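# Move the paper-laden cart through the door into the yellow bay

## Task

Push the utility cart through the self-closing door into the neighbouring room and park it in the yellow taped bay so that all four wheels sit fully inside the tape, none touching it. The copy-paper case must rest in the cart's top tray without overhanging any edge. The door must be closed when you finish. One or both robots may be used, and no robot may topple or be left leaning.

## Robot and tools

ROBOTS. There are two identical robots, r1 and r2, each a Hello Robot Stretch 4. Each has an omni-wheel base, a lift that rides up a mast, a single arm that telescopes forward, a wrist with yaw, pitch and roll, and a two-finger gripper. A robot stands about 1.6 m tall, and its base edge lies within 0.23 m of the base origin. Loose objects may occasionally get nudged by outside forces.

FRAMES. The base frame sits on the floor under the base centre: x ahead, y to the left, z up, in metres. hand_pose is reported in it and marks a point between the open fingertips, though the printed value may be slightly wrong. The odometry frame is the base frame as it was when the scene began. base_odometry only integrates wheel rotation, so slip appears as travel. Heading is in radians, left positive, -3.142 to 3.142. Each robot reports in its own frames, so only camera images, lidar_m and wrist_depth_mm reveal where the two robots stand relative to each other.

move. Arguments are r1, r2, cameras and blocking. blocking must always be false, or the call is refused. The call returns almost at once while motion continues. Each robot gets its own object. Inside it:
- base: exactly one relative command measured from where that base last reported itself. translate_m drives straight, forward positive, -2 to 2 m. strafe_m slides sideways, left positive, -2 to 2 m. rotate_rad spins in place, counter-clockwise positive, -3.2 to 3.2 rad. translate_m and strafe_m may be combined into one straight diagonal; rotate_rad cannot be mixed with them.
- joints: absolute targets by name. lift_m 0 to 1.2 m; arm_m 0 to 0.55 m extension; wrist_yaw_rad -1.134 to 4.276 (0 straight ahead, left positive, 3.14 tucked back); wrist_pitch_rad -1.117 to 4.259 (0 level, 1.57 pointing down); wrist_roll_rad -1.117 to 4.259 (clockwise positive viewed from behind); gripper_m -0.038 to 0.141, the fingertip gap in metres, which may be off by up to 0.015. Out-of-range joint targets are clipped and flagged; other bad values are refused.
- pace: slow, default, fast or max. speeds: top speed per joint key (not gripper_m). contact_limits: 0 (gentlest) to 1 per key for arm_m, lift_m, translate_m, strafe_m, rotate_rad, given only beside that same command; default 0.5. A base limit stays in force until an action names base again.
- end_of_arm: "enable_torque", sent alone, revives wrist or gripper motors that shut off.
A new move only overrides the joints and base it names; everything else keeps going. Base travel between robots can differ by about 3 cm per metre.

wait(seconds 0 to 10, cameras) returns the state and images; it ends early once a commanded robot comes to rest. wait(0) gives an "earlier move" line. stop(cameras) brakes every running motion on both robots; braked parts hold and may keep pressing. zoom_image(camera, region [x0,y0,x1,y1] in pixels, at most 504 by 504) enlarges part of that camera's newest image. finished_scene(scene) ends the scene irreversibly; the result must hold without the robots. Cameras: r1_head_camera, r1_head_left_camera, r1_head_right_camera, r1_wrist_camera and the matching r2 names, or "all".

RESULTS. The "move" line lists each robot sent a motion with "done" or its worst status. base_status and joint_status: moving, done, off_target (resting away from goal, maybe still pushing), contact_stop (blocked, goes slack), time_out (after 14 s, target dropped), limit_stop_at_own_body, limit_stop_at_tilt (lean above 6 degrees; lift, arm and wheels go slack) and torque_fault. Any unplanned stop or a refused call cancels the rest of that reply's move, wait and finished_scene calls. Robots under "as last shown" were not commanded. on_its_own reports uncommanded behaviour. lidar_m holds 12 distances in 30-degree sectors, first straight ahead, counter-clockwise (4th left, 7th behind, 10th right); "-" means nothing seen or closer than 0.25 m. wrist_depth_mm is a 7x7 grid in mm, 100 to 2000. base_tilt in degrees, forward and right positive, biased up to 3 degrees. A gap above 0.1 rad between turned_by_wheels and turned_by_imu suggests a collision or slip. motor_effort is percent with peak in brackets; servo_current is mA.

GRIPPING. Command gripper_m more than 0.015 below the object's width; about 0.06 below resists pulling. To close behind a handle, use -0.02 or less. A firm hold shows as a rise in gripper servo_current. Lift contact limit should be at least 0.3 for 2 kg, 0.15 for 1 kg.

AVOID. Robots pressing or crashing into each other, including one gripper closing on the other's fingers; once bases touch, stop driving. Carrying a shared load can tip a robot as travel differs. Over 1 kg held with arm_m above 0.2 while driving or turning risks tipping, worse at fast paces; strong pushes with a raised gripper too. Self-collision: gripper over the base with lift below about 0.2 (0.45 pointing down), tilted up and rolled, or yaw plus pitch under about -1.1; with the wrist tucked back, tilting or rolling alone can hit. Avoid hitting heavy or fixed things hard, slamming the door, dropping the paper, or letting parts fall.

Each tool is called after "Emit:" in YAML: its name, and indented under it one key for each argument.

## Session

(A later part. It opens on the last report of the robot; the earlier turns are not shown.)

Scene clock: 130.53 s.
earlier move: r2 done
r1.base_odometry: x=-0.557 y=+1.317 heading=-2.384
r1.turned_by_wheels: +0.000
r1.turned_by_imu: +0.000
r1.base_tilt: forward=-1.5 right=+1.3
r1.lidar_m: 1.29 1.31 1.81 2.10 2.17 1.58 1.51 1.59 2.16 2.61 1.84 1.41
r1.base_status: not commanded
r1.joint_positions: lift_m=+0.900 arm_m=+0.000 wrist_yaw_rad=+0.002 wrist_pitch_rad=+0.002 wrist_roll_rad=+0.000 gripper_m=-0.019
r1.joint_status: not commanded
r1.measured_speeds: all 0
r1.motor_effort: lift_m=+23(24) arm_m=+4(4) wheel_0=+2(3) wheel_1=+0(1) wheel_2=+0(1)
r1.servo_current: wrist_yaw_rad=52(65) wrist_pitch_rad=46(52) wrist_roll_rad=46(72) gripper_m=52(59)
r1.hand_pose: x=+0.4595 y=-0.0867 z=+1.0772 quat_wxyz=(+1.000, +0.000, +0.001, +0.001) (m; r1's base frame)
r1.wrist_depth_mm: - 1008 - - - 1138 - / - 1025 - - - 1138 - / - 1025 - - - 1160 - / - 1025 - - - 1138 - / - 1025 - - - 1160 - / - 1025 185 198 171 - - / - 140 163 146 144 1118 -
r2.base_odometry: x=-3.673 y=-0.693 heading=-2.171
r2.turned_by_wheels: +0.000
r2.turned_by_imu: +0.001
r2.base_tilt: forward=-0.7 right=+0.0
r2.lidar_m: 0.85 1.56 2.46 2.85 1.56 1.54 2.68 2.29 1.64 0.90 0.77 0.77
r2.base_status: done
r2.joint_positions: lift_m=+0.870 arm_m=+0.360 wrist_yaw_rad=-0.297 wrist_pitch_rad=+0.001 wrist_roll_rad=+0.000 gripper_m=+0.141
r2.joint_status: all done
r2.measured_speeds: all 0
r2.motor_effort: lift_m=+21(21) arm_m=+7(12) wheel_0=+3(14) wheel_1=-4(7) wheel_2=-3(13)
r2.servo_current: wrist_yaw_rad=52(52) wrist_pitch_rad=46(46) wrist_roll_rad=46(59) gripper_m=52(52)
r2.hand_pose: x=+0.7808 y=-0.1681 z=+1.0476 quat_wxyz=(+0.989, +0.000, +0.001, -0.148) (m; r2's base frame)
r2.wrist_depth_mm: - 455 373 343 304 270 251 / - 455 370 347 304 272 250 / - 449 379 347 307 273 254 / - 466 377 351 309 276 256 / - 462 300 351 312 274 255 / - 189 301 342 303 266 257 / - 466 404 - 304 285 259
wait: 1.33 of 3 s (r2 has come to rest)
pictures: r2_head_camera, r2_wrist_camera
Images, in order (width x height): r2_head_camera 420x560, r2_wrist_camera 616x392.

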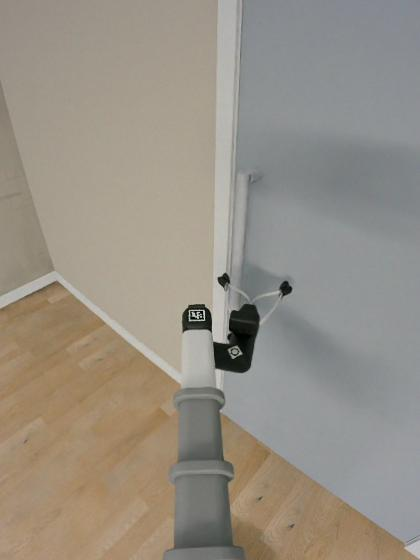

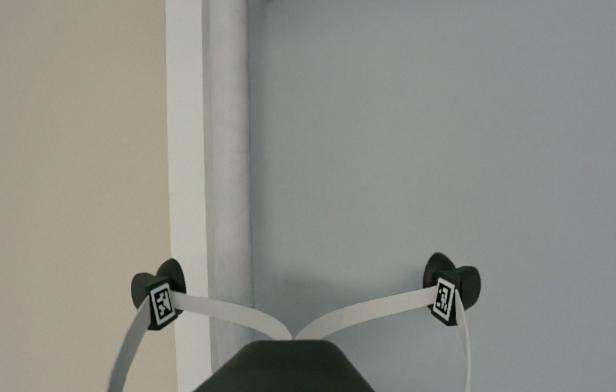

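Emit:
move:
  r2: {"base":{"strafe_m":0.012},"joints":{"arm_m":0.43,"gripper_m":0.09}}
  blocking: false
  cameras: []

Emit:
wait:
  seconds: 2
  cameras: ["r2_wrist_camera"]

Scene clock: 138.23 s.
move: r2 moving
r1: as last shown
r1.base_tilt: forward=-1.6 right=+1.2
r1.lidar_m: 1.26 1.31 1.80 2.09 2.19 1.59 1.51 1.56 2.18 2.61 1.81 1.40
r1.servo_current: wrist_yaw_rad=46(65) wrist_pitch_rad=46(46) wrist_roll_rad=46(65) gripper_m=52(59)
r1.wrist_depth_mm: - 1025 - - - 1118 - / - 1042 - - - 1160 - / - 1042 - - - 1138 - / - 1042 - - - 1160 - / - 1042 - - - 1160 - / - 1042 185 198 170 - - / - 140 163 147 143 1138 -
r2.base_odometry: x=-3.663 y=-0.700 heading=-2.171
r2.turned_by_wheels: +0.000
r2.turned_by_imu: +0.000
r2.base_tilt: forward=-0.7 right=+0.1
r2.lidar_m: 0.87 1.55 2.44 2.84 1.54 1.51 2.72 2.30 1.62 0.91 0.78 0.78
r2.base_status: strafe_m moving
r2.joint_positions: lift_m=+0.870 arm_m=+0.408 wrist_yaw_rad=-0.298 wrist_pitch_rad=+0.001 wrist_roll_rad=+0.000 gripper_m=+0.130
r2.joint_status: arm_m moving; gripper_m moving
r2.measured_speeds: translate_m=+0.000 strafe_m=+0.000 rotate_rad=+0.000 lift_m=+0.000 arm_m=+0.140 wrist_yaw_rad=+0.000 wrist_pitch_rad=+0.000 wrist_roll_rad=+0.000
r2.motor_effort: lift_m=+21(21) arm_m=+9(12) wheel_0=-4(8) wheel_1=+3(10) wheel_2=+0(3)
r2.servo_current: wrist_yaw_rad=39(46) wrist_pitch_rad=33(46) wrist_roll_rad=46(52) gripper_m=91(124)
r2.hand_pose: x=+0.8286 y=-0.1681 z=+1.0476 quat_wxyz=(+0.989, +0.000, +0.001, -0.148) (m; r2's base frame)
r2.wrist_depth_mm: - 427 349 315 278 248 230 / - 427 353 317 279 252 233 / - 430 357 317 283 252 231 / - 436 357 315 283 253 235 / - 442 260 319 286 252 236 / - 436 256 314 274 250 237 / - 439 373 - 279 262 239
pictures: none
No camera images: "cameras" was empty.

Scene clock: 139.27 s.
earlier move: r2 done
r1.base_odometry: x=-0.557 y=+1.317 heading=-2.384
r1.turned_by_wheels: +0.000
r1.turned_by_imu: +0.000
r1.base_tilt: forward=-1.6 right=+1.2
r1.lidar_m: 1.29 1.31 1.79 2.10 2.18 1.60 1.52 1.58 2.17 2.61 1.85 1.40
r1.base_status: not commanded
r1.joint_positions: lift_m=+0.900 arm_m=+0.000 wrist_yaw_rad=+0.002 wrist_pitch_rad=+0.002 wrist_roll_rad=+0.000 gripper_m=-0.019
r1.joint_status: not commanded
r1.measured_speeds: all 0
r1.motor_effort: lift_m=+23(24) arm_m=+4(4) wheel_0=+2(3) wheel_1=-1(1) wheel_2=+0(1)
r1.servo_current: wrist_yaw_rad=33(65) wrist_pitch_rad=39(52) wrist_roll_rad=52(65) gripper_m=59(59)
r1.hand_pose: x=+0.4595 y=-0.0867 z=+1.0772 quat_wxyz=(+1.000, +0.000, +0.001, +0.001) (m; r1's base frame)
r1.wrist_depth_mm: - 1008 - - - 1160 - / - 1025 - - - 1138 - / - 1060 - - - 1138 - / - 1042 - - - 1160 - / - 1042 - - - 1160 - / - 1042 185 198 170 - - / - 140 163 147 144 1138 -
r2.base_odometry: x=-3.663 y=-0.700 heading=-2.171
r2.turned_by_wheels: +0.000
r2.turned_by_imu: +0.000
r2.base_tilt: forward=-0.7 right=+0.1
r2.lidar_m: 0.88 1.56 2.45 2.83 1.55 1.52 2.69 2.28 1.66 0.92 0.78 0.78
r2.base_status: done
r2.joint_positions: lift_m=+0.870 arm_m=+0.430 wrist_yaw_rad=-0.298 wrist_pitch_rad=+0.001 wrist_roll_rad=+0.000 gripper_m=+0.090
r2.joint_status: all done
r2.measured_speeds: all 0
r2.motor_effort: lift_m=+21(21) arm_m=+8(12) wheel_0=-3(8) wheel_1=+3(10) wheel_2=+0(3)
r2.servo_current: wrist_yaw_rad=52(59) wrist_pitch_rad=46(46) wrist_roll_rad=46(59) gripper_m=52(137)
r2.hand_pose: x=+0.8507 y=-0.1681 z=+1.0476 quat_wxyz=(+0.989, +0.000, +0.001, -0.148) (m; r2's base frame)
r2.wrist_depth_mm: 462 402 330 291 260 236 216 / 466 402 330 287 262 234 217 / 466 407 334 290 265 236 219 / 477 410 334 296 267 238 220 / - 418 338 297 264 239 222 / - 418 194 296 198 237 223 / - 439 349 - 263 235 224
wait: 1.03 of 2 s (r2 has come to rest)
pictures: r2_wrist_camera
Images, in order (width x height): r2_wrist_camera 616x392.

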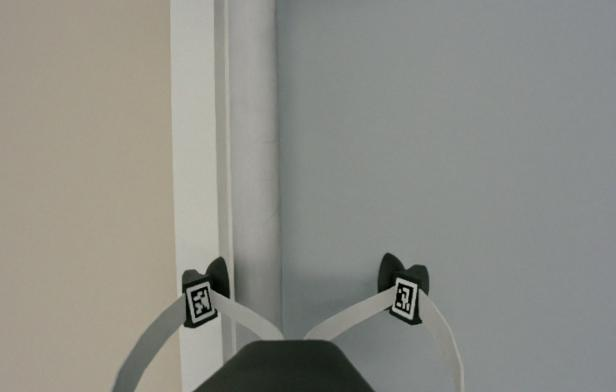

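Emit:
move:
  r2: {"base":{"strafe_m":0.006},"joints":{"arm_m":0.508},"contact_limits":{"arm_m":0.1},"pace":"slow"}
  blocking: false
  cameras: []

Emit:
wait:
  seconds: 2.5
  cameras: ["r2_wrist_camera"]

Scene clock: 145.30 s.
move: r2 moving
r1: as last shown
r1.base_tilt: forward=-1.6 right=+1.3
r1.lidar_m: 1.26 1.32 1.79 2.10 2.17 1.58 1.52 1.57 2.17 2.59 1.85 1.40
r1.motor_effort: lift_m=+24(24) arm_m=+4(4) wheel_0=+2(2) wheel_1=+0(1) wheel_2=+1(1)
r1.servo_current: wrist_yaw_rad=52(59) wrist_pitch_rad=39(46) wrist_roll_rad=46(59) gripper_m=59(59)
r1.wrist_depth_mm: - 1008 - - - 1118 - / - 1025 - - - 1138 - / - 1025 - - - 1118 - / - 1042 - - - 1138 - / - 1025 - - - 1160 - / - 1025 184 200 170 - - / - 140 163 147 144 1118 -
r2.base_odometry: x=-3.658 y=-0.703 heading=-2.171
r2.turned_by_wheels: +0.000
r2.turned_by_imu: +0.001
r2.base_tilt: forward=-0.7 right=+0.1
r2.lidar_m: 0.89 1.55 2.44 2.82 1.56 1.52 2.70 2.30 1.65 0.92 0.78 0.79
r2.base_status: strafe_m moving
r2.joint_positions: lift_m=+0.870 arm_m=+0.442 wrist_yaw_rad=-0.298 wrist_pitch_rad=+0.001 wrist_roll_rad=+0.000 gripper_m=+0.090
r2.joint_status: arm_m moving
r2.measured_speeds: translate_m=+0.000 strafe_m=+0.000 rotate_rad=+0.000 lift_m=+0.000 arm_m=+0.049 wrist_yaw_rad=+0.000 wrist_pitch_rad=+0.000 wrist_roll_rad=+0.000
r2.motor_effort: lift_m=+21(21) arm_m=+6(11) wheel_0=-5(10) wheel_1=+4(9) wheel_2=+0(1)
r2.servo_current: wrist_yaw_rad=39(72) wrist_pitch_rad=39(46) wrist_roll_rad=52(59) gripper_m=59(59)
r2.contact_limits: arm_m 0.1
r2.hand_pose: x=+0.8635 y=-0.1681 z=+1.0476 quat_wxyz=(+0.989, +0.000, +0.001, -0.148) (m; r2's base frame)
r2.wrist_depth_mm: 459 402 325 279 257 231 214 / 459 399 327 282 259 230 216 / 466 402 330 283 262 233 216 / 466 407 330 286 264 235 218 / 477 407 329 289 260 236 219 / - 418 195 286 198 235 220 / - 436 342 - 259 231 220
pictures: none
No camera images: "cameras" was empty.

Scene clock: 146.20 s.
earlier move: r2 contact_stop
r1.base_odometry: x=-0.557 y=+1.317 heading=-2.384
r1.turned_by_wheels: +0.000
r1.turned_by_imu: +0.000
r1.base_tilt: forward=-1.6 right=+1.2
r1.lidar_m: 1.28 1.31 1.80 2.10 2.16 1.58 1.51 1.58 2.17 2.59 1.82 1.41
r1.base_status: not commanded
r1.joint_positions: lift_m=+0.900 arm_m=+0.000 wrist_yaw_rad=+0.002 wrist_pitch_rad=+0.002 wrist_roll_rad=+0.000 gripper_m=-0.019
r1.joint_status: not commanded
r1.measured_speeds: all 0
r1.motor_effort: lift_m=+23(24) arm_m=+4(4) wheel_0=+2(3) wheel_1=+0(1) wheel_2=+0(1)
r1.servo_current: wrist_yaw_rad=59(72) wrist_pitch_rad=39(52) wrist_roll_rad=59(65) gripper_m=52(59)
r1.hand_pose: x=+0.4595 y=-0.0867 z=+1.0772 quat_wxyz=(+1.000, +0.000, +0.001, +0.001) (m; r1's base frame)
r1.wrist_depth_mm: - 1025 - - - 1138 - / - 1025 - - - 1138 - / - 1025 - - - 1160 - / - 1042 - - - 1138 - / - 1042 - - - 1138 - / - 1025 185 198 170 - - / - 139 163 147 144 1118 -
r2.base_odometry: x=-3.658 y=-0.703 heading=-2.170
r2.turned_by_wheels: +0.001
r2.turned_by_imu: +0.002
r2.base_tilt: forward=-0.8 right=+0.1
r2.lidar_m: 0.88 1.58 2.44 2.84 1.52 1.50 2.70 2.28 1.68 0.90 0.79 0.79
r2.base_status: done
r2.joint_positions: lift_m=+0.870 arm_m=+0.481 wrist_yaw_rad=-0.310 wrist_pitch_rad=+0.001 wrist_roll_rad=+0.000 gripper_m=+0.090
r2.joint_status: arm_m contact_stop (moved +0.051 of +0.078)
r2.measured_speeds: all 0
r2.on_its_own: arm_m is slack since a contact_stop (your +0.508 is given up)
r2.motor_effort: lift_m=+21(21) arm_m=+0(16) wheel_0=+10(10) wheel_1=+6(9) wheel_2=-1(1)
r2.servo_current: wrist_yaw_rad=59(72) wrist_pitch_rad=52(52) wrist_roll_rad=46(59) gripper_m=59(59)
r2.contact_limits: arm_m 0.1
r2.hand_pose: x=+0.8995 y=-0.1713 z=+1.0476 quat_wxyz=(+0.988, +0.000, +0.001, -0.155) (m; r2's base frame)
r2.wrist_depth_mm: 407 343 290 250 232 208 194 / 407 345 290 250 234 210 195 / 413 347 291 252 235 211 197 / 424 351 293 254 236 212 198 / 430 355 294 257 238 214 200 / 436 359 193 198 198 208 200 / 433 375 303 - 234 216 201
wait: 0.90 of 2.5 s (r2 has come to rest)
pictures: r2_wrist_camera
Images, in order (width x height): r2_wrist_camera 616x392.

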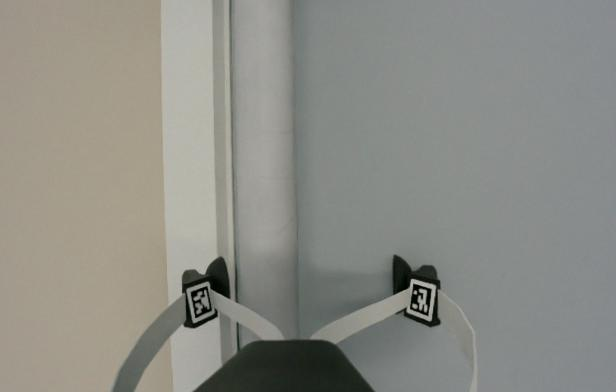

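Emit:
move:
  r2: {"base":{"strafe_m":0.018},"joints":{"arm_m":0.475,"gripper_m":0.06}}
  blocking: false
  cameras: []

Emit:
wait:
  seconds: 1.5
  cameras: []

Emit:
move:
  r2: {"joints":{"arm_m":0.505},"contact_limits":{"arm_m":0.1},"pace":"slow"}
  blocking: false
  cameras: []

Emit:
wait:
  seconds: 1.5
  cameras: ["r2_wrist_camera"]

Scene clock: 157.93 s.
move: r2 moving
r1: as last shown
r1.lidar_m: 1.27 1.32 1.81 2.09 2.19 1.57 1.51 1.58 2.15 2.61 1.82 1.41
r1.motor_effort: lift_m=+24(24) arm_m=+4(4) wheel_0=+2(3) wheel_1=+0(1) wheel_2=+1(1)
r1.servo_current: wrist_yaw_rad=52(72) wrist_pitch_rad=39(46) wrist_roll_rad=39(52) gripper_m=52(59)
r1.wrist_depth_mm: - 1025 - - - 1118 - / - 1025 - - - 1138 - / - 1025 - - - 1160 - / - 1025 - - - 1160 - / - 1025 - - - 1160 - / - 1025 185 198 170 - - / - 140 163 147 144 1098 -
r2.base_odometry: x=-3.643 y=-0.713 heading=-2.170
r2.turned_by_wheels: +0.000
r2.turned_by_imu: +0.000
r2.base_tilt: forward=-0.7 right=+0.0
r2.lidar_m: 0.88 1.59 2.44 2.80 1.51 1.49 2.72 2.33 1.69 0.94 0.79 0.79
r2.base_status: strafe_m moving
r2.joint_positions: lift_m=+0.870 arm_m=+0.475 wrist_yaw_rad=-0.303 wrist_pitch_rad=+0.001 wrist_roll_rad=+0.000 gripper_m=+0.073
r2.joint_status: arm_m moving; gripper_m moving
r2.measured_speeds: translate_m=+0.000 strafe_m=+0.005 rotate_rad=-0.002 lift_m=+0.000 arm_m=+0.000 wrist_yaw_rad=+0.000 wrist_pitch_rad=+0.000 wrist_roll_rad=+0.000
r2.motor_effort: lift_m=+21(21) arm_m=-9(9) wheel_0=-2(9) wheel_1=+4(13) wheel_2=-1(1)
r2.servo_current: wrist_yaw_rad=46(72) wrist_pitch_rad=39(46) wrist_roll_rad=39(52) gripper_m=46(111)
r2.hand_pose: x=+0.8952 y=-0.1695 z=+1.0476 quat_wxyz=(+0.989, +0.000, +0.001, -0.151) (m; r2's base frame)
r2.wrist_depth_mm: 449 375 303 195 246 221 204 / 455 379 303 196 248 222 - / 455 382 304 199 250 226 207 / 459 387 309 200 252 227 208 / 455 394 310 202 245 225 209 / 462 397 193 197 192 223 211 / 469 397 324 - 251 220 211
pictures: none
No camera images: "cameras" was empty.

Scene clock: 158.57 s.
earlier move: r2 done
r1.base_odometry: x=-0.557 y=+1.317 heading=-2.384
r1.turned_by_wheels: +0.000
r1.turned_by_imu: +0.000
r1.base_tilt: forward=-1.6 right=+1.3
r1.lidar_m: 1.28 1.31 1.77 2.10 2.19 1.61 1.50 1.59 2.18 2.61 1.85 1.41
r1.base_status: not commanded
r1.joint_positions: lift_m=+0.900 arm_m=+0.000 wrist_yaw_rad=+0.002 wrist_pitch_rad=+0.002 wrist_roll_rad=+0.000 gripper_m=-0.019
r1.joint_status: not commanded
r1.measured_speeds: all 0
r1.motor_effort: lift_m=+23(24) arm_m=+4(4) wheel_0=+2(3) wheel_1=+0(1) wheel_2=+0(1)
r1.servo_current: wrist_yaw_rad=52(72) wrist_pitch_rad=39(46) wrist_roll_rad=46(59) gripper_m=46(59)
r1.hand_pose: x=+0.4595 y=-0.0867 z=+1.0772 quat_wxyz=(+1.000, +0.000, +0.001, +0.001) (m; r1's base frame)
r1.wrist_depth_mm: - 1025 - - - 1118 - / - 1042 - - - 1160 - / - 1025 - - - 1138 - / - 1025 - - - 1138 - / - 1025 - - - 1160 - / - 1042 185 198 170 - - / - 139 163 147 145 1118 -
r2.base_odometry: x=-3.643 y=-0.713 heading=-2.170
r2.turned_by_wheels: +0.000
r2.turned_by_imu: +0.000
r2.base_tilt: forward=-0.6 right=+0.1
r2.lidar_m: 0.87 1.59 2.44 2.82 1.54 1.51 2.73 2.32 1.71 0.95 0.79 0.78
r2.base_status: done
r2.joint_positions: lift_m=+0.870 arm_m=+0.475 wrist_yaw_rad=-0.303 wrist_pitch_rad=+0.001 wrist_roll_rad=+0.000 gripper_m=+0.060
r2.joint_status: all done
r2.measured_speeds: all 0
r2.motor_effort: lift_m=+21(21) arm_m=-6(9) wheel_0=-2(9) wheel_1=+2(13) wheel_2=+0(1)
r2.servo_current: wrist_yaw_rad=39(72) wrist_pitch_rad=46(46) wrist_roll_rad=46(52) gripper_m=59(111)
r2.hand_pose: x=+0.8952 y=-0.1695 z=+1.0476 quat_wxyz=(+0.989, +0.000, +0.001, -0.151) (m; r2's base frame)
r2.wrist_depth_mm: 449 377 301 195 246 220 204 / 452 382 304 197 248 223 - / 459 384 307 199 250 226 207 / 462 387 309 200 252 228 208 / 452 392 312 201 245 226 209 / 462 394 196 197 192 224 210 / 469 399 319 - 251 220 211
wait: 0.63 of 1.5 s (r2 has come to rest)
pictures: none
No camera images: "cameras" was empty.

Scene clock: 159.07 s.
move: r2 moving
r1: as last shown
r1.lidar_m: 1.28 1.30 1.81 2.09 2.19 1.60 1.51 1.58 2.18 2.60 1.79 1.40
r1.motor_effort: lift_m=+23(24) arm_m=+4(4) wheel_0=+2(3) wheel_1=+0(0) wheel_2=+0(1)
r1.servo_current: wrist_yaw_rad=46(65) wrist_pitch_rad=46(52) wrist_roll_rad=33(65) gripper_m=52(65)
r1.wrist_depth_mm: - 1025 - - - 1138 - / - 1025 - - - 1118 - / - 1008 - - - 1160 - / - 1025 - - - 1138 - / - 1025 - - - 1138 - / - 1025 185 198 170 - - / - 140 163 147 144 1118 -
r2.base_odometry: x=-3.643 y=-0.713 heading=-2.170
r2.turned_by_wheels: +0.000
r2.turned_by_imu: +0.000
r2.base_tilt: forward=-0.6 right=+0.0
r2.lidar_m: 0.84 1.62 2.43 2.83 1.55 1.52 2.70 2.31 1.69 0.91 0.80 0.79
r2.base_status: not commanded
r2.joint_positions: lift_m=+0.870 arm_m=+0.487 wrist_yaw_rad=-0.303 wrist_pitch_rad=+0.001 wrist_roll_rad=+0.000 gripper_m=+0.060
r2.joint_status: arm_m moving
r2.measured_speeds: translate_m=+0.000 strafe_m=+0.000 rotate_rad=+0.000 lift_m=+0.000 arm_m=+0.049 wrist_yaw_rad=+0.000 wrist_pitch_rad=+0.000 wrist_roll_rad=+0.000
r2.motor_effort: lift_m=+21(21) arm_m=+6(12) wheel_0=-2(3) wheel_1=+2(3) wheel_2=+0(0)
r2.servo_current: wrist_yaw_rad=33(65) wrist_pitch_rad=39(46) wrist_roll_rad=46(59) gripper_m=52(65)
r2.contact_limits: arm_m 0.1
r2.hand_pose: x=+0.9076 y=-0.1695 z=+1.0476 quat_wxyz=(+0.989, +0.000, +0.001, -0.151) (m; r2's base frame)
r2.wrist_depth_mm: 433 364 293 184 238 213 198 / 439 368 296 184 240 214 200 / 442 368 296 185 243 216 201 / 445 375 300 186 244 218 202 / 452 379 303 187 241 218 203 / 459 382 196 186 191 220 204 / 452 387 307 - 248 214 205
pictures: none
No camera images: "cameras" was empty.

Scene clock: 159.93 s.
earlier move: r2 done
r1.base_odometry: x=-0.557 y=+1.317 heading=-2.384
r1.turned_by_wheels: +0.000
r1.turned_by_imu: +0.000
r1.base_tilt: forward=-1.6 right=+1.3
r1.lidar_m: 1.28 1.32 1.78 2.10 2.17 1.58 1.51 1.58 2.16 2.59 1.85 1.40
r1.base_status: not commanded
r1.joint_positions: lift_m=+0.900 arm_m=+0.000 wrist_yaw_rad=+0.002 wrist_pitch_rad=+0.002 wrist_roll_rad=+0.000 gripper_m=-0.019
r1.joint_status: not commanded
r1.measured_speeds: all 0
r1.motor_effort: lift_m=+23(24) arm_m=+4(4) wheel_0=+2(3) wheel_1=+0(0) wheel_2=+0(1)
r1.servo_current: wrist_yaw_rad=59(65) wrist_pitch_rad=52(52) wrist_roll_rad=59(65) gripper_m=52(65)
r1.hand_pose: x=+0.4595 y=-0.0867 z=+1.0772 quat_wxyz=(+1.000, +0.000, +0.001, +0.001) (m; r1's base frame)
r1.wrist_depth_mm: - 1025 - - - 1118 - / - 1042 - - - 1138 - / - 1025 - - - 1138 - / - 1042 - - - 1160 - / - 1042 - - - 1138 - / - 1042 185 200 170 - - / - 140 163 147 144 1118 -
r2.base_odometry: x=-3.643 y=-0.713 heading=-2.170
r2.turned_by_wheels: +0.000
r2.turned_by_imu: +0.000
r2.base_tilt: forward=-0.7 right=+0.1
r2.lidar_m: 0.87 1.62 2.43 2.82 1.54 1.49 2.73 2.32 1.68 0.92 0.79 0.79
r2.base_status: not commanded
r2.joint_positions: lift_m=+0.870 arm_m=+0.505 wrist_yaw_rad=-0.303 wrist_pitch_rad=+0.001 wrist_roll_rad=+0.000 gripper_m=+0.060
r2.joint_status: all done
r2.measured_speeds: all 0
r2.motor_effort: lift_m=+21(21) arm_m=+11(13) wheel_0=-1(3) wheel_1=+2(3) wheel_2=+0(0)
r2.servo_current: wrist_yaw_rad=39(65) wrist_pitch_rad=39(46) wrist_roll_rad=39(59) gripper_m=52(65)
r2.contact_limits: arm_m 0.1
r2.hand_pose: x=+0.9247 y=-0.1695 z=+1.0476 quat_wxyz=(+0.989, +0.000, +0.001, -0.151) (m; r2's base frame)
r2.wrist_depth_mm: 404 342 274 172 225 203 188 / 407 345 277 172 228 205 190 / 413 347 279 171 229 206 191 / 427 347 281 171 231 207 192 / 433 353 282 173 229 208 - / 439 359 196 170 193 209 194 / 433 359 294 - 231 204 195
wait: 0.87 of 1.5 s (r2 has come to rest)
pictures: r2_wrist_camera
Images, in order (width x height): r2_wrist_camera 616x392.

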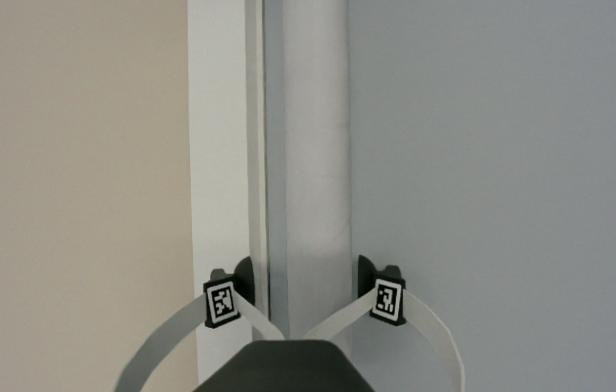

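Emit:
move:
  r2: {"joints":{"arm_m":0.512},"contact_limits":{"arm_m":0.1},"pace":"slow"}
  blocking: false
  cameras: []

Emit:
move:
  r2: {"joints":{"gripper_m":-0.02}}
  blocking: false
  cameras: []

Emit:
wait:
  seconds: 2
  cameras: ["r2_wrist_camera"]

Scene clock: 165.77 s.
move: r2 contact_stop
r1: as last shown
r1.lidar_m: 1.29 1.33 1.76 2.09 2.17 1.58 1.51 1.57 2.19 2.61 1.82 1.38
r1.motor_effort: lift_m=+24(24) arm_m=+3(4) wheel_0=+2(3) wheel_1=+0(1) wheel_2=+0(1)
r1.servo_current: wrist_yaw_rad=65(65) wrist_pitch_rad=46(46) wrist_roll_rad=39(65) gripper_m=52(59)
r1.wrist_depth_mm: - 1042 - - - 1138 - / - 1025 - - - 1138 - / - 1042 - - - 1160 - / - 1060 - - - 1138 - / - 1042 - - - 1138 - / - 1042 185 199 171 - - / - 140 164 147 144 1098 -
r2.base_odometry: x=-3.643 y=-0.713 heading=-2.169
r2.turned_by_wheels: +0.001
r2.turned_by_imu: +0.001
r2.base_tilt: forward=-0.7 right=+0.1
r2.lidar_m: 0.89 1.61 2.42 2.80 1.53 1.52 2.72 2.29 1.67 0.93 0.79 0.81
r2.base_status: not commanded
r2.joint_positions: lift_m=+0.870 arm_m=+0.508 wrist_yaw_rad=-0.308 wrist_pitch_rad=+0.001 wrist_roll_rad=+0.000 gripper_m=+0.060
r2.joint_status: arm_m contact_stop
r2.measured_speeds: all 0
r2.on_its_own: arm_m is slack since a contact_stop
r2.motor_effort: lift_m=+21(21) arm_m=-3(16) wheel_0=+6(6) wheel_1=+2(2) wheel_2=+0(0)
r2.servo_current: wrist_yaw_rad=59(59) wrist_pitch_rad=39(39) wrist_roll_rad=46(59) gripper_m=52(59)
r2.contact_limits: arm_m 0.1
r2.hand_pose: x=+0.9274 y=-0.1708 z=+1.0476 quat_wxyz=(+0.988, +0.000, +0.001, -0.153) (m; r2's base frame)
r2.wrist_depth_mm: 397 338 273 166 225 203 189 / 413 340 273 170 228 204 190 / 418 343 276 169 229 206 191 / 418 347 277 170 227 207 192 / 424 349 279 172 228 208 193 / 424 353 196 168 193 208 194 / 427 355 291 - 231 204 195
pictures: none
No camera images: "cameras" was empty.

not run: a stop that you did not command came earlier in this reply.

not run: a stop that you did not command came earlier in this reply.

Emit:
move:
  r2: {"joints":{"gripper_m":-0.02,"arm_m":0.507}}
  blocking: false
  cameras: []

Emit:
wait:
  seconds: 2
  cameras: ["r2_wrist_camera"]

Scene clock: 169.73 s.
earlier move: r2 contact_stop
move: r2 moving
r1: as last shown
r1.base_tilt: forward=-1.6 right=+1.2
r1.lidar_m: 1.29 1.31 1.79 2.11 2.17 1.60 1.50 1.57 2.16 2.58 1.83 1.38
r1.motor_effort: lift_m=+23(24) arm_m=+4(4) wheel_0=+2(3) wheel_1=+0(0) wheel_2=+0(1)
r1.servo_current: wrist_yaw_rad=39(65) wrist_pitch_rad=39(52) wrist_roll_rad=26(59) gripper_m=52(59)
r1.wrist_depth_mm: - 1008 - - - 1138 - / - 1025 - - - 1160 - / - 1042 - - - 1138 - / - 1008 - - - 1138 - / - 1042 - - - 1160 - / - 1025 184 198 171 - - / - 139 163 146 144 1098 -
r2.base_odometry: x=-3.643 y=-0.713 heading=-2.170
r2.turned_by_wheels: -0.001
r2.turned_by_imu: +0.000
r2.base_tilt: forward=-0.6 right=+0.1
r2.lidar_m: 0.89 1.59 2.44 2.79 1.54 1.49 2.72 2.32 1.70 0.92 0.79 0.79
r2.base_status: not commanded
r2.joint_positions: lift_m=+0.870 arm_m=+0.507 wrist_yaw_rad=-0.307 wrist_pitch_rad=+0.001 wrist_roll_rad=+0.000 gripper_m=+0.041
r2.joint_status: arm_m earlier contact_stop (moved +0.004 of +0.007); arm_m done; gripper_m moving
r2.measured_speeds: translate_m=+0.001 strafe_m=-0.001 rotate_rad=-0.007 lift_m=+0.000 arm_m=+0.000 wrist_yaw_rad=+0.000 wrist_pitch_rad=+0.000 wrist_roll_rad=+0.000
r2.motor_effort: lift_m=+21(21) arm_m=-3(3) wheel_0=+3(7) wheel_1=+2(3) wheel_2=-1(1)
r2.servo_current: wrist_yaw_rad=59(65) wrist_pitch_rad=46(46) wrist_roll_rad=46(65) gripper_m=143(143)
r2.hand_pose: x=+0.9265 y=-0.1704 z=+1.0476 quat_wxyz=(+0.988, +0.000, +0.001, -0.153) (m; r2's base frame)
r2.wrist_depth_mm: 402 336 273 164 223 200 187 / 410 342 273 168 226 202 188 / 418 342 277 167 228 204 189 / 421 349 276 168 225 205 190 / 427 349 278 169 226 206 - / 430 351 202 167 192 207 191 / 430 366 285 - 227 202 193
pictures: none
No camera images: "cameras" was empty.

Scene clock: 170.77 s.
earlier move: r2 done
r1.base_odometry: x=-0.557 y=+1.317 heading=-2.384
r1.turned_by_wheels: +0.000
r1.turned_by_imu: +0.000
r1.base_tilt: forward=-1.6 right=+1.3
r1.lidar_m: 1.28 1.32 1.80 2.11 2.18 1.56 1.50 1.57 2.15 2.60 1.85 1.39
r1.base_status: not commanded
r1.joint_positions: lift_m=+0.900 arm_m=+0.000 wrist_yaw_rad=+0.002 wrist_pitch_rad=+0.002 wrist_roll_rad=+0.000 gripper_m=-0.019
r1.joint_status: not commanded
r1.measured_speeds: all 0
r1.motor_effort: lift_m=+23(24) arm_m=+4(4) wheel_0=+2(3) wheel_1=+0(1) wheel_2=+0(1)
r1.servo_current: wrist_yaw_rad=39(65) wrist_pitch_rad=39(52) wrist_roll_rad=59(65) gripper_m=46(65)
r1.hand_pose: x=+0.4595 y=-0.0867 z=+1.0772 quat_wxyz=(+1.000, +0.000, +0.001, +0.001) (m; r1's base frame)
r1.wrist_depth_mm: - 1025 - - - 1118 - / - 1025 - - - 1160 - / - 1025 - - - 1138 - / - 1025 - - - 1160 - / - 1025 - - - 1160 - / - 1025 184 199 170 - - / - 139 163 146 144 1118 -
r2.base_odometry: x=-3.643 y=-0.713 heading=-2.170
r2.turned_by_wheels: -0.001
r2.turned_by_imu: -0.001
r2.base_tilt: forward=-0.7 right=+0.1
r2.lidar_m: 0.89 1.58 2.43 2.80 1.54 1.51 2.71 2.31 1.67 0.92 0.80 0.80
r2.base_status: not commanded
r2.joint_positions: lift_m=+0.870 arm_m=+0.507 wrist_yaw_rad=-0.307 wrist_pitch_rad=+0.001 wrist_roll_rad=+0.000 gripper_m=-0.019
r2.joint_status: all done
r2.measured_speeds: all 0
r2.motor_effort: lift_m=+21(21) arm_m=-3(4) wheel_0=-6(7) wheel_1=-1(3) wheel_2=-2(2)
r2.servo_current: wrist_yaw_rad=46(65) wrist_pitch_rad=46(52) wrist_roll_rad=46(65) gripper_m=98(202)
r2.hand_pose: x=+0.9265 y=-0.1704 z=+1.0476 quat_wxyz=(+0.988, +0.000, +0.001, -0.153) (m; r2's base frame)
r2.wrist_depth_mm: 392 330 268 163 220 199 185 / 404 332 271 165 223 200 186 / 397 336 276 166 224 201 188 / 413 340 274 165 225 203 189 / 421 343 274 168 229 204 187 / 421 345 187 168 182 206 190 / 421 351 274 - 226 197 191
wait: 1.03 of 2 s (r2 has come to rest)
pictures: r2_wrist_camera
Images, in order (width x height): r2_wrist_camera 616x392.

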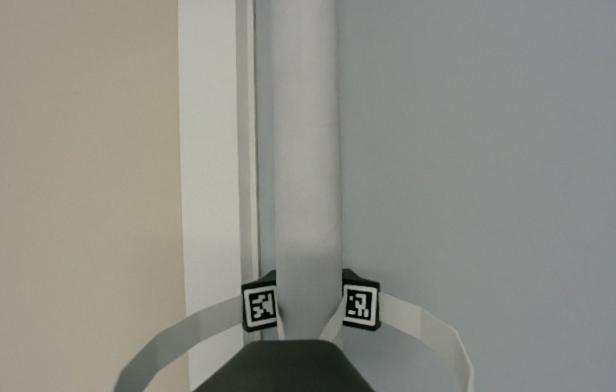

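Emit:
move:
  r2: {"base":{"translate_m":-0.284,"strafe_m":0.157},"contact_limits":{"translate_m":0.7}}
  blocking: false
  cameras: []

Emit:
wait:
  seconds: 3
  cameras: ["r2_wrist_camera","r2_head_camera","r1_head_camera"]

Scene clock: 207.97 s.
move: r2 moving
r1: as last shown
r1.base_tilt: forward=-1.5 right=+1.3
r1.lidar_m: 1.27 1.31 1.81 2.09 2.16 1.58 1.51 1.58 2.13 2.60 1.85 1.40
r1.motor_effort: lift_m=+24(24) arm_m=+4(4) wheel_0=+2(2) wheel_1=+0(1) wheel_2=+0(0)
r1.servo_current: wrist_yaw_rad=65(65) wrist_pitch_rad=39(52) wrist_roll_rad=59(65) gripper_m=52(59)
r1.wrist_depth_mm: - 1008 - - - 1160 - / - 1025 - - - 1138 - / - 1042 - - - 1182 - / - 1025 - - - 1160 - / - 1042 - - - 1138 - / - 1060 185 198 170 - - / - 140 163 147 144 1138 -
r2.base_odometry: x=-3.611 y=-0.697 heading=-2.170
r2.turned_by_wheels: +0.001
r2.turned_by_imu: -0.055
r2.base_tilt: forward=-0.3 right=+0.3
r2.lidar_m: 0.87 1.52 2.42 2.71 1.54 1.49 2.84 2.34 1.96 1.02 0.83 0.81
r2.base_status: translate_m moving; strafe_m moving
r2.joint_positions: lift_m=+0.870 arm_m=+0.507 wrist_yaw_rad=-0.287 wrist_pitch_rad=+0.001 wrist_roll_rad=+0.000 gripper_m=-0.019
r2.joint_status: not commanded
r2.measured_speeds: translate_m=-0.120 strafe_m=+0.068 rotate_rad=+0.010 lift_m=+0.000 arm_m=+0.000 wrist_yaw_rad=+0.074 wrist_pitch_rad=+0.000 wrist_roll_rad=+0.000
r2.motor_effort: lift_m=+21(21) arm_m=-4(4) wheel_0=-16(30) wheel_1=-4(5) wheel_2=+21(21)
r2.servo_current: wrist_yaw_rad=85(85) wrist_pitch_rad=46(46) wrist_roll_rad=39(59) gripper_m=98(104)
r2.contact_limits: translate_m 0.7
r2.hand_pose: x=+0.9298 y=-0.1654 z=+1.0476 quat_wxyz=(+0.990, +0.000, +0.001, -0.143) (m; r2's base frame)
r2.wrist_depth_mm: 410 345 282 167 221 201 185 / 427 349 283 167 221 200 186 / 415 349 285 168 224 202 186 / 433 353 283 169 224 202 187 / 436 355 283 168 225 203 186 / 442 362 189 174 183 204 189 / 436 373 296 - 225 198 189
pictures: none
No camera images: "cameras" was empty.

Scene clock: 210.97 s.
earlier move: r2 contact_stop
r1.base_odometry: x=-0.557 y=+1.317 heading=-2.384
r1.turned_by_wheels: +0.000
r1.turned_by_imu: +0.000
r1.base_tilt: forward=-1.6 right=+1.3
r1.lidar_m: 1.28 1.30 1.78 2.10 2.15 1.59 1.52 1.58 2.17 2.59 1.84 1.47
r1.base_status: not commanded
r1.joint_positions: lift_m=+0.900 arm_m=+0.000 wrist_yaw_rad=+0.002 wrist_pitch_rad=+0.002 wrist_roll_rad=+0.000 gripper_m=-0.019
r1.joint_status: not commanded
r1.measured_speeds: all 0
r1.motor_effort: lift_m=+23(24) arm_m=+4(4) wheel_0=+2(3) wheel_1=+0(1) wheel_2=+1(1)
r1.servo_current: wrist_yaw_rad=39(72) wrist_pitch_rad=39(52) wrist_roll_rad=52(65) gripper_m=46(65)
r1.hand_pose: x=+0.4595 y=-0.0867 z=+1.0772 quat_wxyz=(+1.000, +0.000, +0.001, +0.001) (m; r1's base frame)
r1.wrist_depth_mm: - 1042 - - - - - / - 1042 - - - 1138 - / - 1060 - - - 1205 - / - 1025 - - - 1229 - / - 1042 - - - 1205 - / - 1042 184 198 170 - - / - 140 163 147 144 1118 -
r2.base_odometry: x=-3.538 y=-0.680 heading=-2.147
r2.turned_by_wheels: +0.022
r2.turned_by_imu: -0.036
r2.base_tilt: forward=-0.6 right=+0.1
r2.lidar_m: 0.87 1.56 2.38 2.65 1.50 1.38 2.97 2.39 2.33 1.15 0.89 0.87
r2.base_status: translate_m contact_stop; strafe_m contact_stop
r2.joint_positions: lift_m=+0.870 arm_m=+0.507 wrist_yaw_rad=-0.294 wrist_pitch_rad=+0.001 wrist_roll_rad=+0.000 gripper_m=-0.019
r2.joint_status: not commanded
r2.measured_speeds: translate_m=+0.010 strafe_m=-0.006 rotate_rad=-0.004 lift_m=+0.000 arm_m=+0.000 wrist_yaw_rad=+0.003 wrist_pitch_rad=+0.000 wrist_roll_rad=+0.000
r2.on_its_own: the wheels are slack since a contact_stop
r2.motor_effort: lift_m=+19(21) arm_m=-5(6) wheel_0=+1(30) wheel_1=-1(6) wheel_2=+0(35)
r2.servo_current: wrist_yaw_rad=59(169) wrist_pitch_rad=39(46) wrist_roll_rad=46(72) gripper_m=85(104)
r2.contact_limits: translate_m 0.7
r2.hand_pose: x=+0.9287 y=-0.1671 z=+1.0478 quat_wxyz=(+0.989, +0.000, +0.001, -0.146) (m; r2's base frame)
r2.wrist_depth_mm: 466 418 349 164 224 208 196 / 469 421 353 167 226 209 198 / 466 424 355 165 228 210 199 / - 430 359 169 230 211 200 / - 436 375 167 231 213 202 / - 436 187 168 184 213 203 / - 439 389 - 229 208 203
wait: 3.00 s; no rest
pictures: r1_head_camera, r2_head_camera, r2_wrist_camera
Images, in order (width x height): r1_head_camera 420x560, r2_head_camera 420x560, r2_wrist_camera 616x392.

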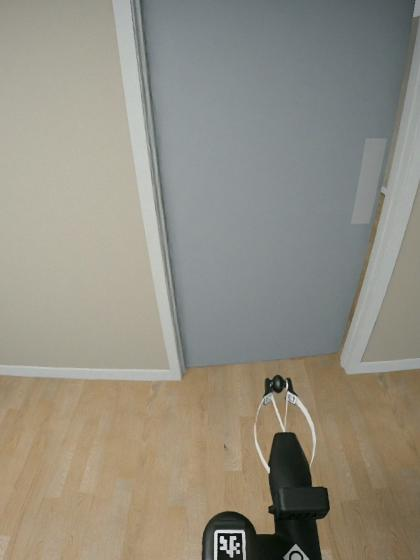

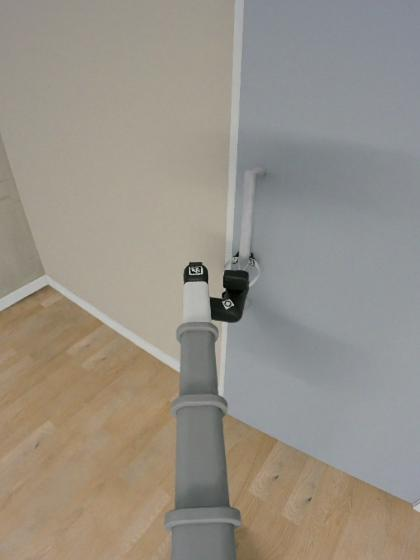

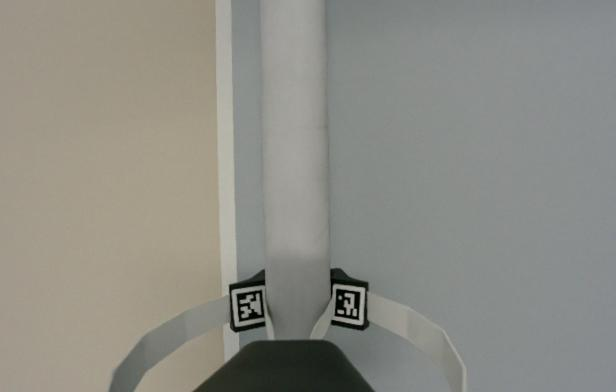

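Emit:
move:
  r2: {"base":{"translate_m":-0.23,"strafe_m":0.12},"contact_limits":{"translate_m":1.0}}
  blocking: false
  cameras: []

Emit:
wait:
  seconds: 4
  cameras: ["r1_head_camera","r2_head_camera"]

Scene clock: 232.50 s.
earlier move: r2 contact_stop
move: r2 moving
r1: as last shown
r1.turned_by_imu: -0.001
r1.lidar_m: 1.28 1.32 1.81 2.10 2.16 1.57 1.49 1.59 2.14 2.60 1.83 1.42
r1.motor_effort: lift_m=+23(24) arm_m=+4(4) wheel_0=+2(2) wheel_1=+0(0) wheel_2=+0(1)
r1.servo_current: wrist_yaw_rad=46(52) wrist_pitch_rad=46(46) wrist_roll_rad=33(59) gripper_m=59(59)
r1.wrist_depth_mm: - 1008 - - - 1118 - / - 1008 - - - 1138 - / - 1025 - - - 1160 - / - 1025 - - - 1182 - / - 1042 - - - 1160 - / - 1025 185 198 171 - - / - 140 163 147 144 1138 -
r2.base_odometry: x=-3.575 y=-0.697 heading=-2.149
r2.turned_by_wheels: -0.001
r2.turned_by_imu: -0.030
r2.base_tilt: forward=-0.1 right=+0.3
r2.lidar_m: 0.91 1.44 2.36 2.57 1.59 1.42 3.06 2.40 2.37 1.10 0.87 0.85
r2.base_status: earlier translate_m contact_stop (by the wheels' count: -0.020 of -0.284); earlier strafe_m contact_stop (by the wheels' count: +0.030 of +0.157); translate_m moving; strafe_m moving
r2.joint_positions: lift_m=+0.870 arm_m=+0.507 wrist_yaw_rad=-0.282 wrist_pitch_rad=+0.001 wrist_roll_rad=+0.000 gripper_m=-0.019
r2.joint_status: not commanded
r2.measured_speeds: translate_m=-0.123 strafe_m=+0.064 rotate_rad=+0.002 lift_m=+0.000 arm_m=+0.000 wrist_yaw_rad=+0.042 wrist_pitch_rad=+0.000 wrist_roll_rad=+0.000
r2.motor_effort: lift_m=+19(20) arm_m=-5(5) wheel_0=-10(17) wheel_1=-5(6) wheel_2=+29(29)
r2.servo_current: wrist_yaw_rad=104(104) wrist_pitch_rad=39(46) wrist_roll_rad=46(52) gripper_m=85(91)
r2.contact_limits: translate_m 1
r2.hand_pose: x=+0.9306 y=-0.1643 z=+1.0478 quat_wxyz=(+0.990, +0.000, +0.001, -0.141) (m; r2's base frame)
r2.wrist_depth_mm: 389 334 281 166 223 204 190 / 387 334 281 167 227 204 192 / 399 336 281 168 226 205 193 / 399 340 278 170 226 206 193 / 402 343 282 170 228 207 194 / 407 345 186 171 219 208 195 / 410 340 290 - 227 203 195
pictures: none
No camera images: "cameras" was empty.

Scene clock: 234.20 s.
earlier move: r2 done
r1.base_odometry: x=-0.557 y=+1.317 heading=-2.384
r1.turned_by_wheels: +0.000
r1.turned_by_imu: +0.000
r1.base_tilt: forward=-1.6 right=+1.3
r1.lidar_m: 1.27 1.29 1.77 2.10 2.16 1.58 1.50 1.59 2.15 2.60 1.85 1.48
r1.base_status: not commanded
r1.joint_positions: lift_m=+0.900 arm_m=+0.000 wrist_yaw_rad=+0.002 wrist_pitch_rad=+0.002 wrist_roll_rad=+0.000 gripper_m=-0.019
r1.joint_status: not commanded
r1.measured_speeds: all 0
r1.motor_effort: lift_m=+24(24) arm_m=+4(4) wheel_0=+2(3) wheel_1=+0(1) wheel_2=+0(1)
r1.servo_current: wrist_yaw_rad=52(65) wrist_pitch_rad=46(52) wrist_roll_rad=65(65) gripper_m=52(59)
r1.hand_pose: x=+0.4595 y=-0.0867 z=+1.0772 quat_wxyz=(+1.000, +0.000, +0.001, +0.001) (m; r1's base frame)
r1.wrist_depth_mm: - 1025 - - - - - / - 1042 - - - - - / - 1025 - - - 1397 - / - 1025 - - - 1366 - / - 1042 - - - - - / - 1025 185 198 171 - - / - 140 163 146 144 1098 -
r2.base_odometry: x=-3.380 y=-0.587 heading=-2.149
r2.turned_by_wheels: -0.001
r2.turned_by_imu: -0.020
r2.base_tilt: forward=-0.6 right=+0.1
r2.lidar_m: 0.86 1.75 2.39 2.58 1.35 1.21 3.11 2.38 2.36 1.46 1.03 0.93
r2.base_status: done
r2.joint_positions: lift_m=+0.870 arm_m=+0.507 wrist_yaw_rad=-0.276 wrist_pitch_rad=+0.001 wrist_roll_rad=+0.000 gripper_m=-0.019
r2.joint_status: not commanded
r2.measured_speeds: all 0
r2.on_its_own: wrist_yaw_rad is at rest, and its servo_current (143 mA) is outside its rest range (0 to 104 mA)
r2.motor_effort: lift_m=+19(20) arm_m=-5(6) wheel_0=-3(17) wheel_1=-6(6) wheel_2=+18(36)
r2.servo_current: wrist_yaw_rad=143(156) wrist_pitch_rad=39(46) wrist_roll_rad=59(59) gripper_m=85(91)
r2.contact_limits: translate_m 1
r2.hand_pose: x=+0.9316 y=-0.1628 z=+1.0478 quat_wxyz=(+0.990, +0.000, +0.000, -0.138) (m; r2's base frame)
r2.wrist_depth_mm: - - 250 166 234 227 220 / - - 251 166 235 227 221 / - - 253 167 236 228 224 / - - 255 167 237 229 223 / - - 256 168 239 230 225 / - - 186 170 182 232 226 / - - 257 - - 231 228
wait: 1.70 of 4 s (r2 has come to rest)
pictures: r1_head_camera, r2_head_camera
Images, in order (width x height): r1_head_camera 420x560, r2_head_camera 420x560.

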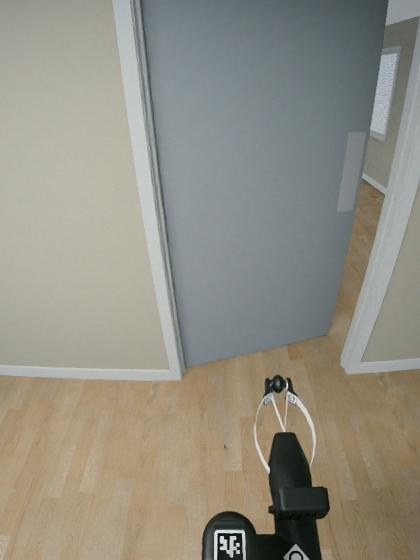

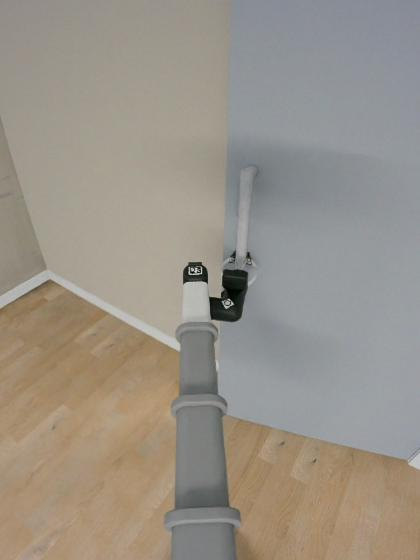

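Emit:
move:
  r2: {"base":{"translate_m":-0.315,"strafe_m":0.05},"contact_limits":{"translate_m":1.0}}
  r1: {"joints":{"lift_m":0.34,"wrist_roll_rad":1.57,"gripper_m":0.13}}
  blocking: false
  cameras: []

Emit:
wait:
  seconds: 3
  cameras: ["r1_head_camera","r2_head_camera"]

Scene clock: 242.37 s.
move: r1 moving; r2 moving
r1.base_odometry: x=-0.557 y=+1.317 heading=-2.384
r1.turned_by_wheels: +0.000
r1.turned_by_imu: +0.000
r1.base_tilt: forward=-1.6 right=+1.3
r1.lidar_m: 1.28 1.28 1.80 2.08 2.17 1.59 1.52 1.56 2.16 2.59 1.86 1.46
r1.base_status: not commanded
r1.joint_positions: lift_m=+0.862 arm_m=+0.000 wrist_yaw_rad=+0.002 wrist_pitch_rad=+0.002 wrist_roll_rad=+0.582 gripper_m=+0.005
r1.joint_status: lift_m moving; wrist_roll_rad moving; gripper_m moving
r1.measured_speeds: translate_m=+0.000 strafe_m=+0.000 rotate_rad=+0.000 lift_m=-0.146 arm_m=+0.000 wrist_yaw_rad=+0.000 wrist_pitch_rad=+0.000 wrist_roll_rad=+1.820
r1.motor_effort: lift_m=+12(22) arm_m=+4(4) wheel_0=+2(3) wheel_1=+0(0) wheel_2=+0(0)
r1.servo_current: wrist_yaw_rad=46(65) wrist_pitch_rad=46(52) wrist_roll_rad=104(104) gripper_m=78(78)
r1.hand_pose: x=+0.4595 y=-0.0867 z=+1.0401 quat_wxyz=(+0.958, +0.287, +0.001, +0.001) (m; r1's base frame)
r1.wrist_depth_mm: - - - - - 1078 - / 1025 - - - 1430 1098 - / 1008 - - - 1397 - - / - 1078 - - - - 1098 / - 1025 - - - - 1921 / - - 190 204 177 - 1576 / - 133 167 131 146 - 1397
r2.base_odometry: x=-3.359 y=-0.563 heading=-2.148
r2.turned_by_wheels: +0.001
r2.turned_by_imu: -0.001
r2.base_tilt: forward=-0.6 right=+0.0
r2.lidar_m: 0.88 1.81 2.39 2.62 1.34 1.17 3.12 2.39 2.32 1.48 1.07 0.94
r2.base_status: translate_m moving; strafe_m moving
r2.joint_positions: lift_m=+0.870 arm_m=+0.507 wrist_yaw_rad=-0.276 wrist_pitch_rad=+0.001 wrist_roll_rad=+0.000 gripper_m=-0.019
r2.joint_status: not commanded
r2.measured_speeds: translate_m=-0.122 strafe_m=+0.020 rotate_rad=+0.000 lift_m=+0.000 arm_m=+0.000 wrist_yaw_rad=+0.000 wrist_pitch_rad=+0.000 wrist_roll_rad=+0.000
r2.motor_effort: lift_m=+19(19) arm_m=-6(6) wheel_0=-5(11) wheel_1=-7(9) wheel_2=+29(29)
r2.servo_current: wrist_yaw_rad=143(150) wrist_pitch_rad=39(46) wrist_roll_rad=33(52) gripper_m=85(91)
r2.contact_limits: translate_m 1
r2.hand_pose: x=+0.9316 y=-0.1628 z=+1.0478 quat_wxyz=(+0.990, +0.000, +0.000, -0.138) (m; r2's base frame)
r2.wrist_depth_mm: - - 248 167 236 228 224 / - - 251 165 236 230 225 / - - 252 168 238 231 226 / - - 252 169 239 233 227 / - - 255 169 241 234 229 / - - 185 170 239 235 230 / - - 259 - 241 234 231
pictures: none
No camera images: "cameras" was empty.

Scene clock: 244.40 s.
earlier move: r1 moving; r2 done
r1.base_odometry: x=-0.557 y=+1.317 heading=-2.384
r1.turned_by_wheels: +0.000
r1.turned_by_imu: +0.000
r1.base_tilt: forward=-1.6 right=+1.3
r1.lidar_m: 1.28 1.33 1.76 2.09 2.18 1.59 1.51 1.56 2.16 2.59 1.84 1.46
r1.base_status: not commanded
r1.joint_positions: lift_m=+0.357 arm_m=+0.000 wrist_yaw_rad=+0.002 wrist_pitch_rad=+0.002 wrist_roll_rad=+1.568 gripper_m=+0.130
r1.joint_status: lift_m moving; wrist_roll_rad moving; the others done
r1.measured_speeds: translate_m=+0.000 strafe_m=+0.000 rotate_rad=+0.000 lift_m=-0.104 arm_m=+0.000 wrist_yaw_rad=+0.000 wrist_pitch_rad=+0.000 wrist_roll_rad=+0.000
r1.motor_effort: lift_m=+13(22) arm_m=+4(4) wheel_0=+2(3) wheel_1=+0(1) wheel_2=+0(1)
r1.servo_current: wrist_yaw_rad=39(72) wrist_pitch_rad=46(52) wrist_roll_rad=59(104) gripper_m=46(98)
r1.hand_pose: x=+0.4595 y=-0.0867 z=+0.5344 quat_wxyz=(+0.708, +0.706, +0.002, +0.000) (m; r1's base frame)
r1.wrist_depth_mm: - - - - - 1060 750 / - - - - - 1078 759 / - 1756 - - 1537 1098 778 / - - - - - 1078 778 / - - - - - 1098 778 / - 195 - - 183 199 778 / - - - 141 - 976 788
r2.base_odometry: x=-3.167 y=-0.351 heading=-2.150
r2.turned_by_wheels: -0.002
r2.turned_by_imu: +0.002
r2.base_tilt: forward=-0.6 right=+0.1
r2.lidar_m: 0.86 2.19 2.54 2.75 0.99 0.89 2.94 2.26 2.20 1.80 1.34 1.01
r2.base_status: done
r2.joint_positions: lift_m=+0.870 arm_m=+0.507 wrist_yaw_rad=-0.279 wrist_pitch_rad=+0.001 wrist_roll_rad=+0.000 gripper_m=-0.019
r2.joint_status: not commanded
r2.measured_speeds: all 0
r2.motor_effort: lift_m=+19(19) arm_m=-5(6) wheel_0=-10(11) wheel_1=-7(9) wheel_2=+11(33)
r2.servo_current: wrist_yaw_rad=130(156) wrist_pitch_rad=46(46) wrist_roll_rad=39(52) gripper_m=85(91)
r2.contact_limits: translate_m 1
r2.hand_pose: x=+0.9312 y=-0.1634 z=+1.0478 quat_wxyz=(+0.990, +0.000, +0.000, -0.139) (m; r2's base frame)
r2.wrist_depth_mm: - - 234 163 257 273 285 / - - 236 167 258 273 286 / - - 236 166 260 276 287 / - - 238 169 262 276 290 / - - 238 168 263 277 291 / - - 187 168 184 281 293 / - - 239 - 267 278 296
wait: 2.03 of 3 s (r2 has come to rest)
pictures: r1_head_camera, r2_head_camera
Images, in order (width x height): r1_head_camera 420x560, r2_head_camera 420x560.

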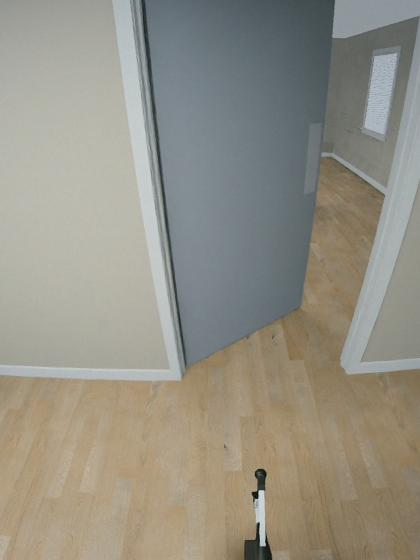

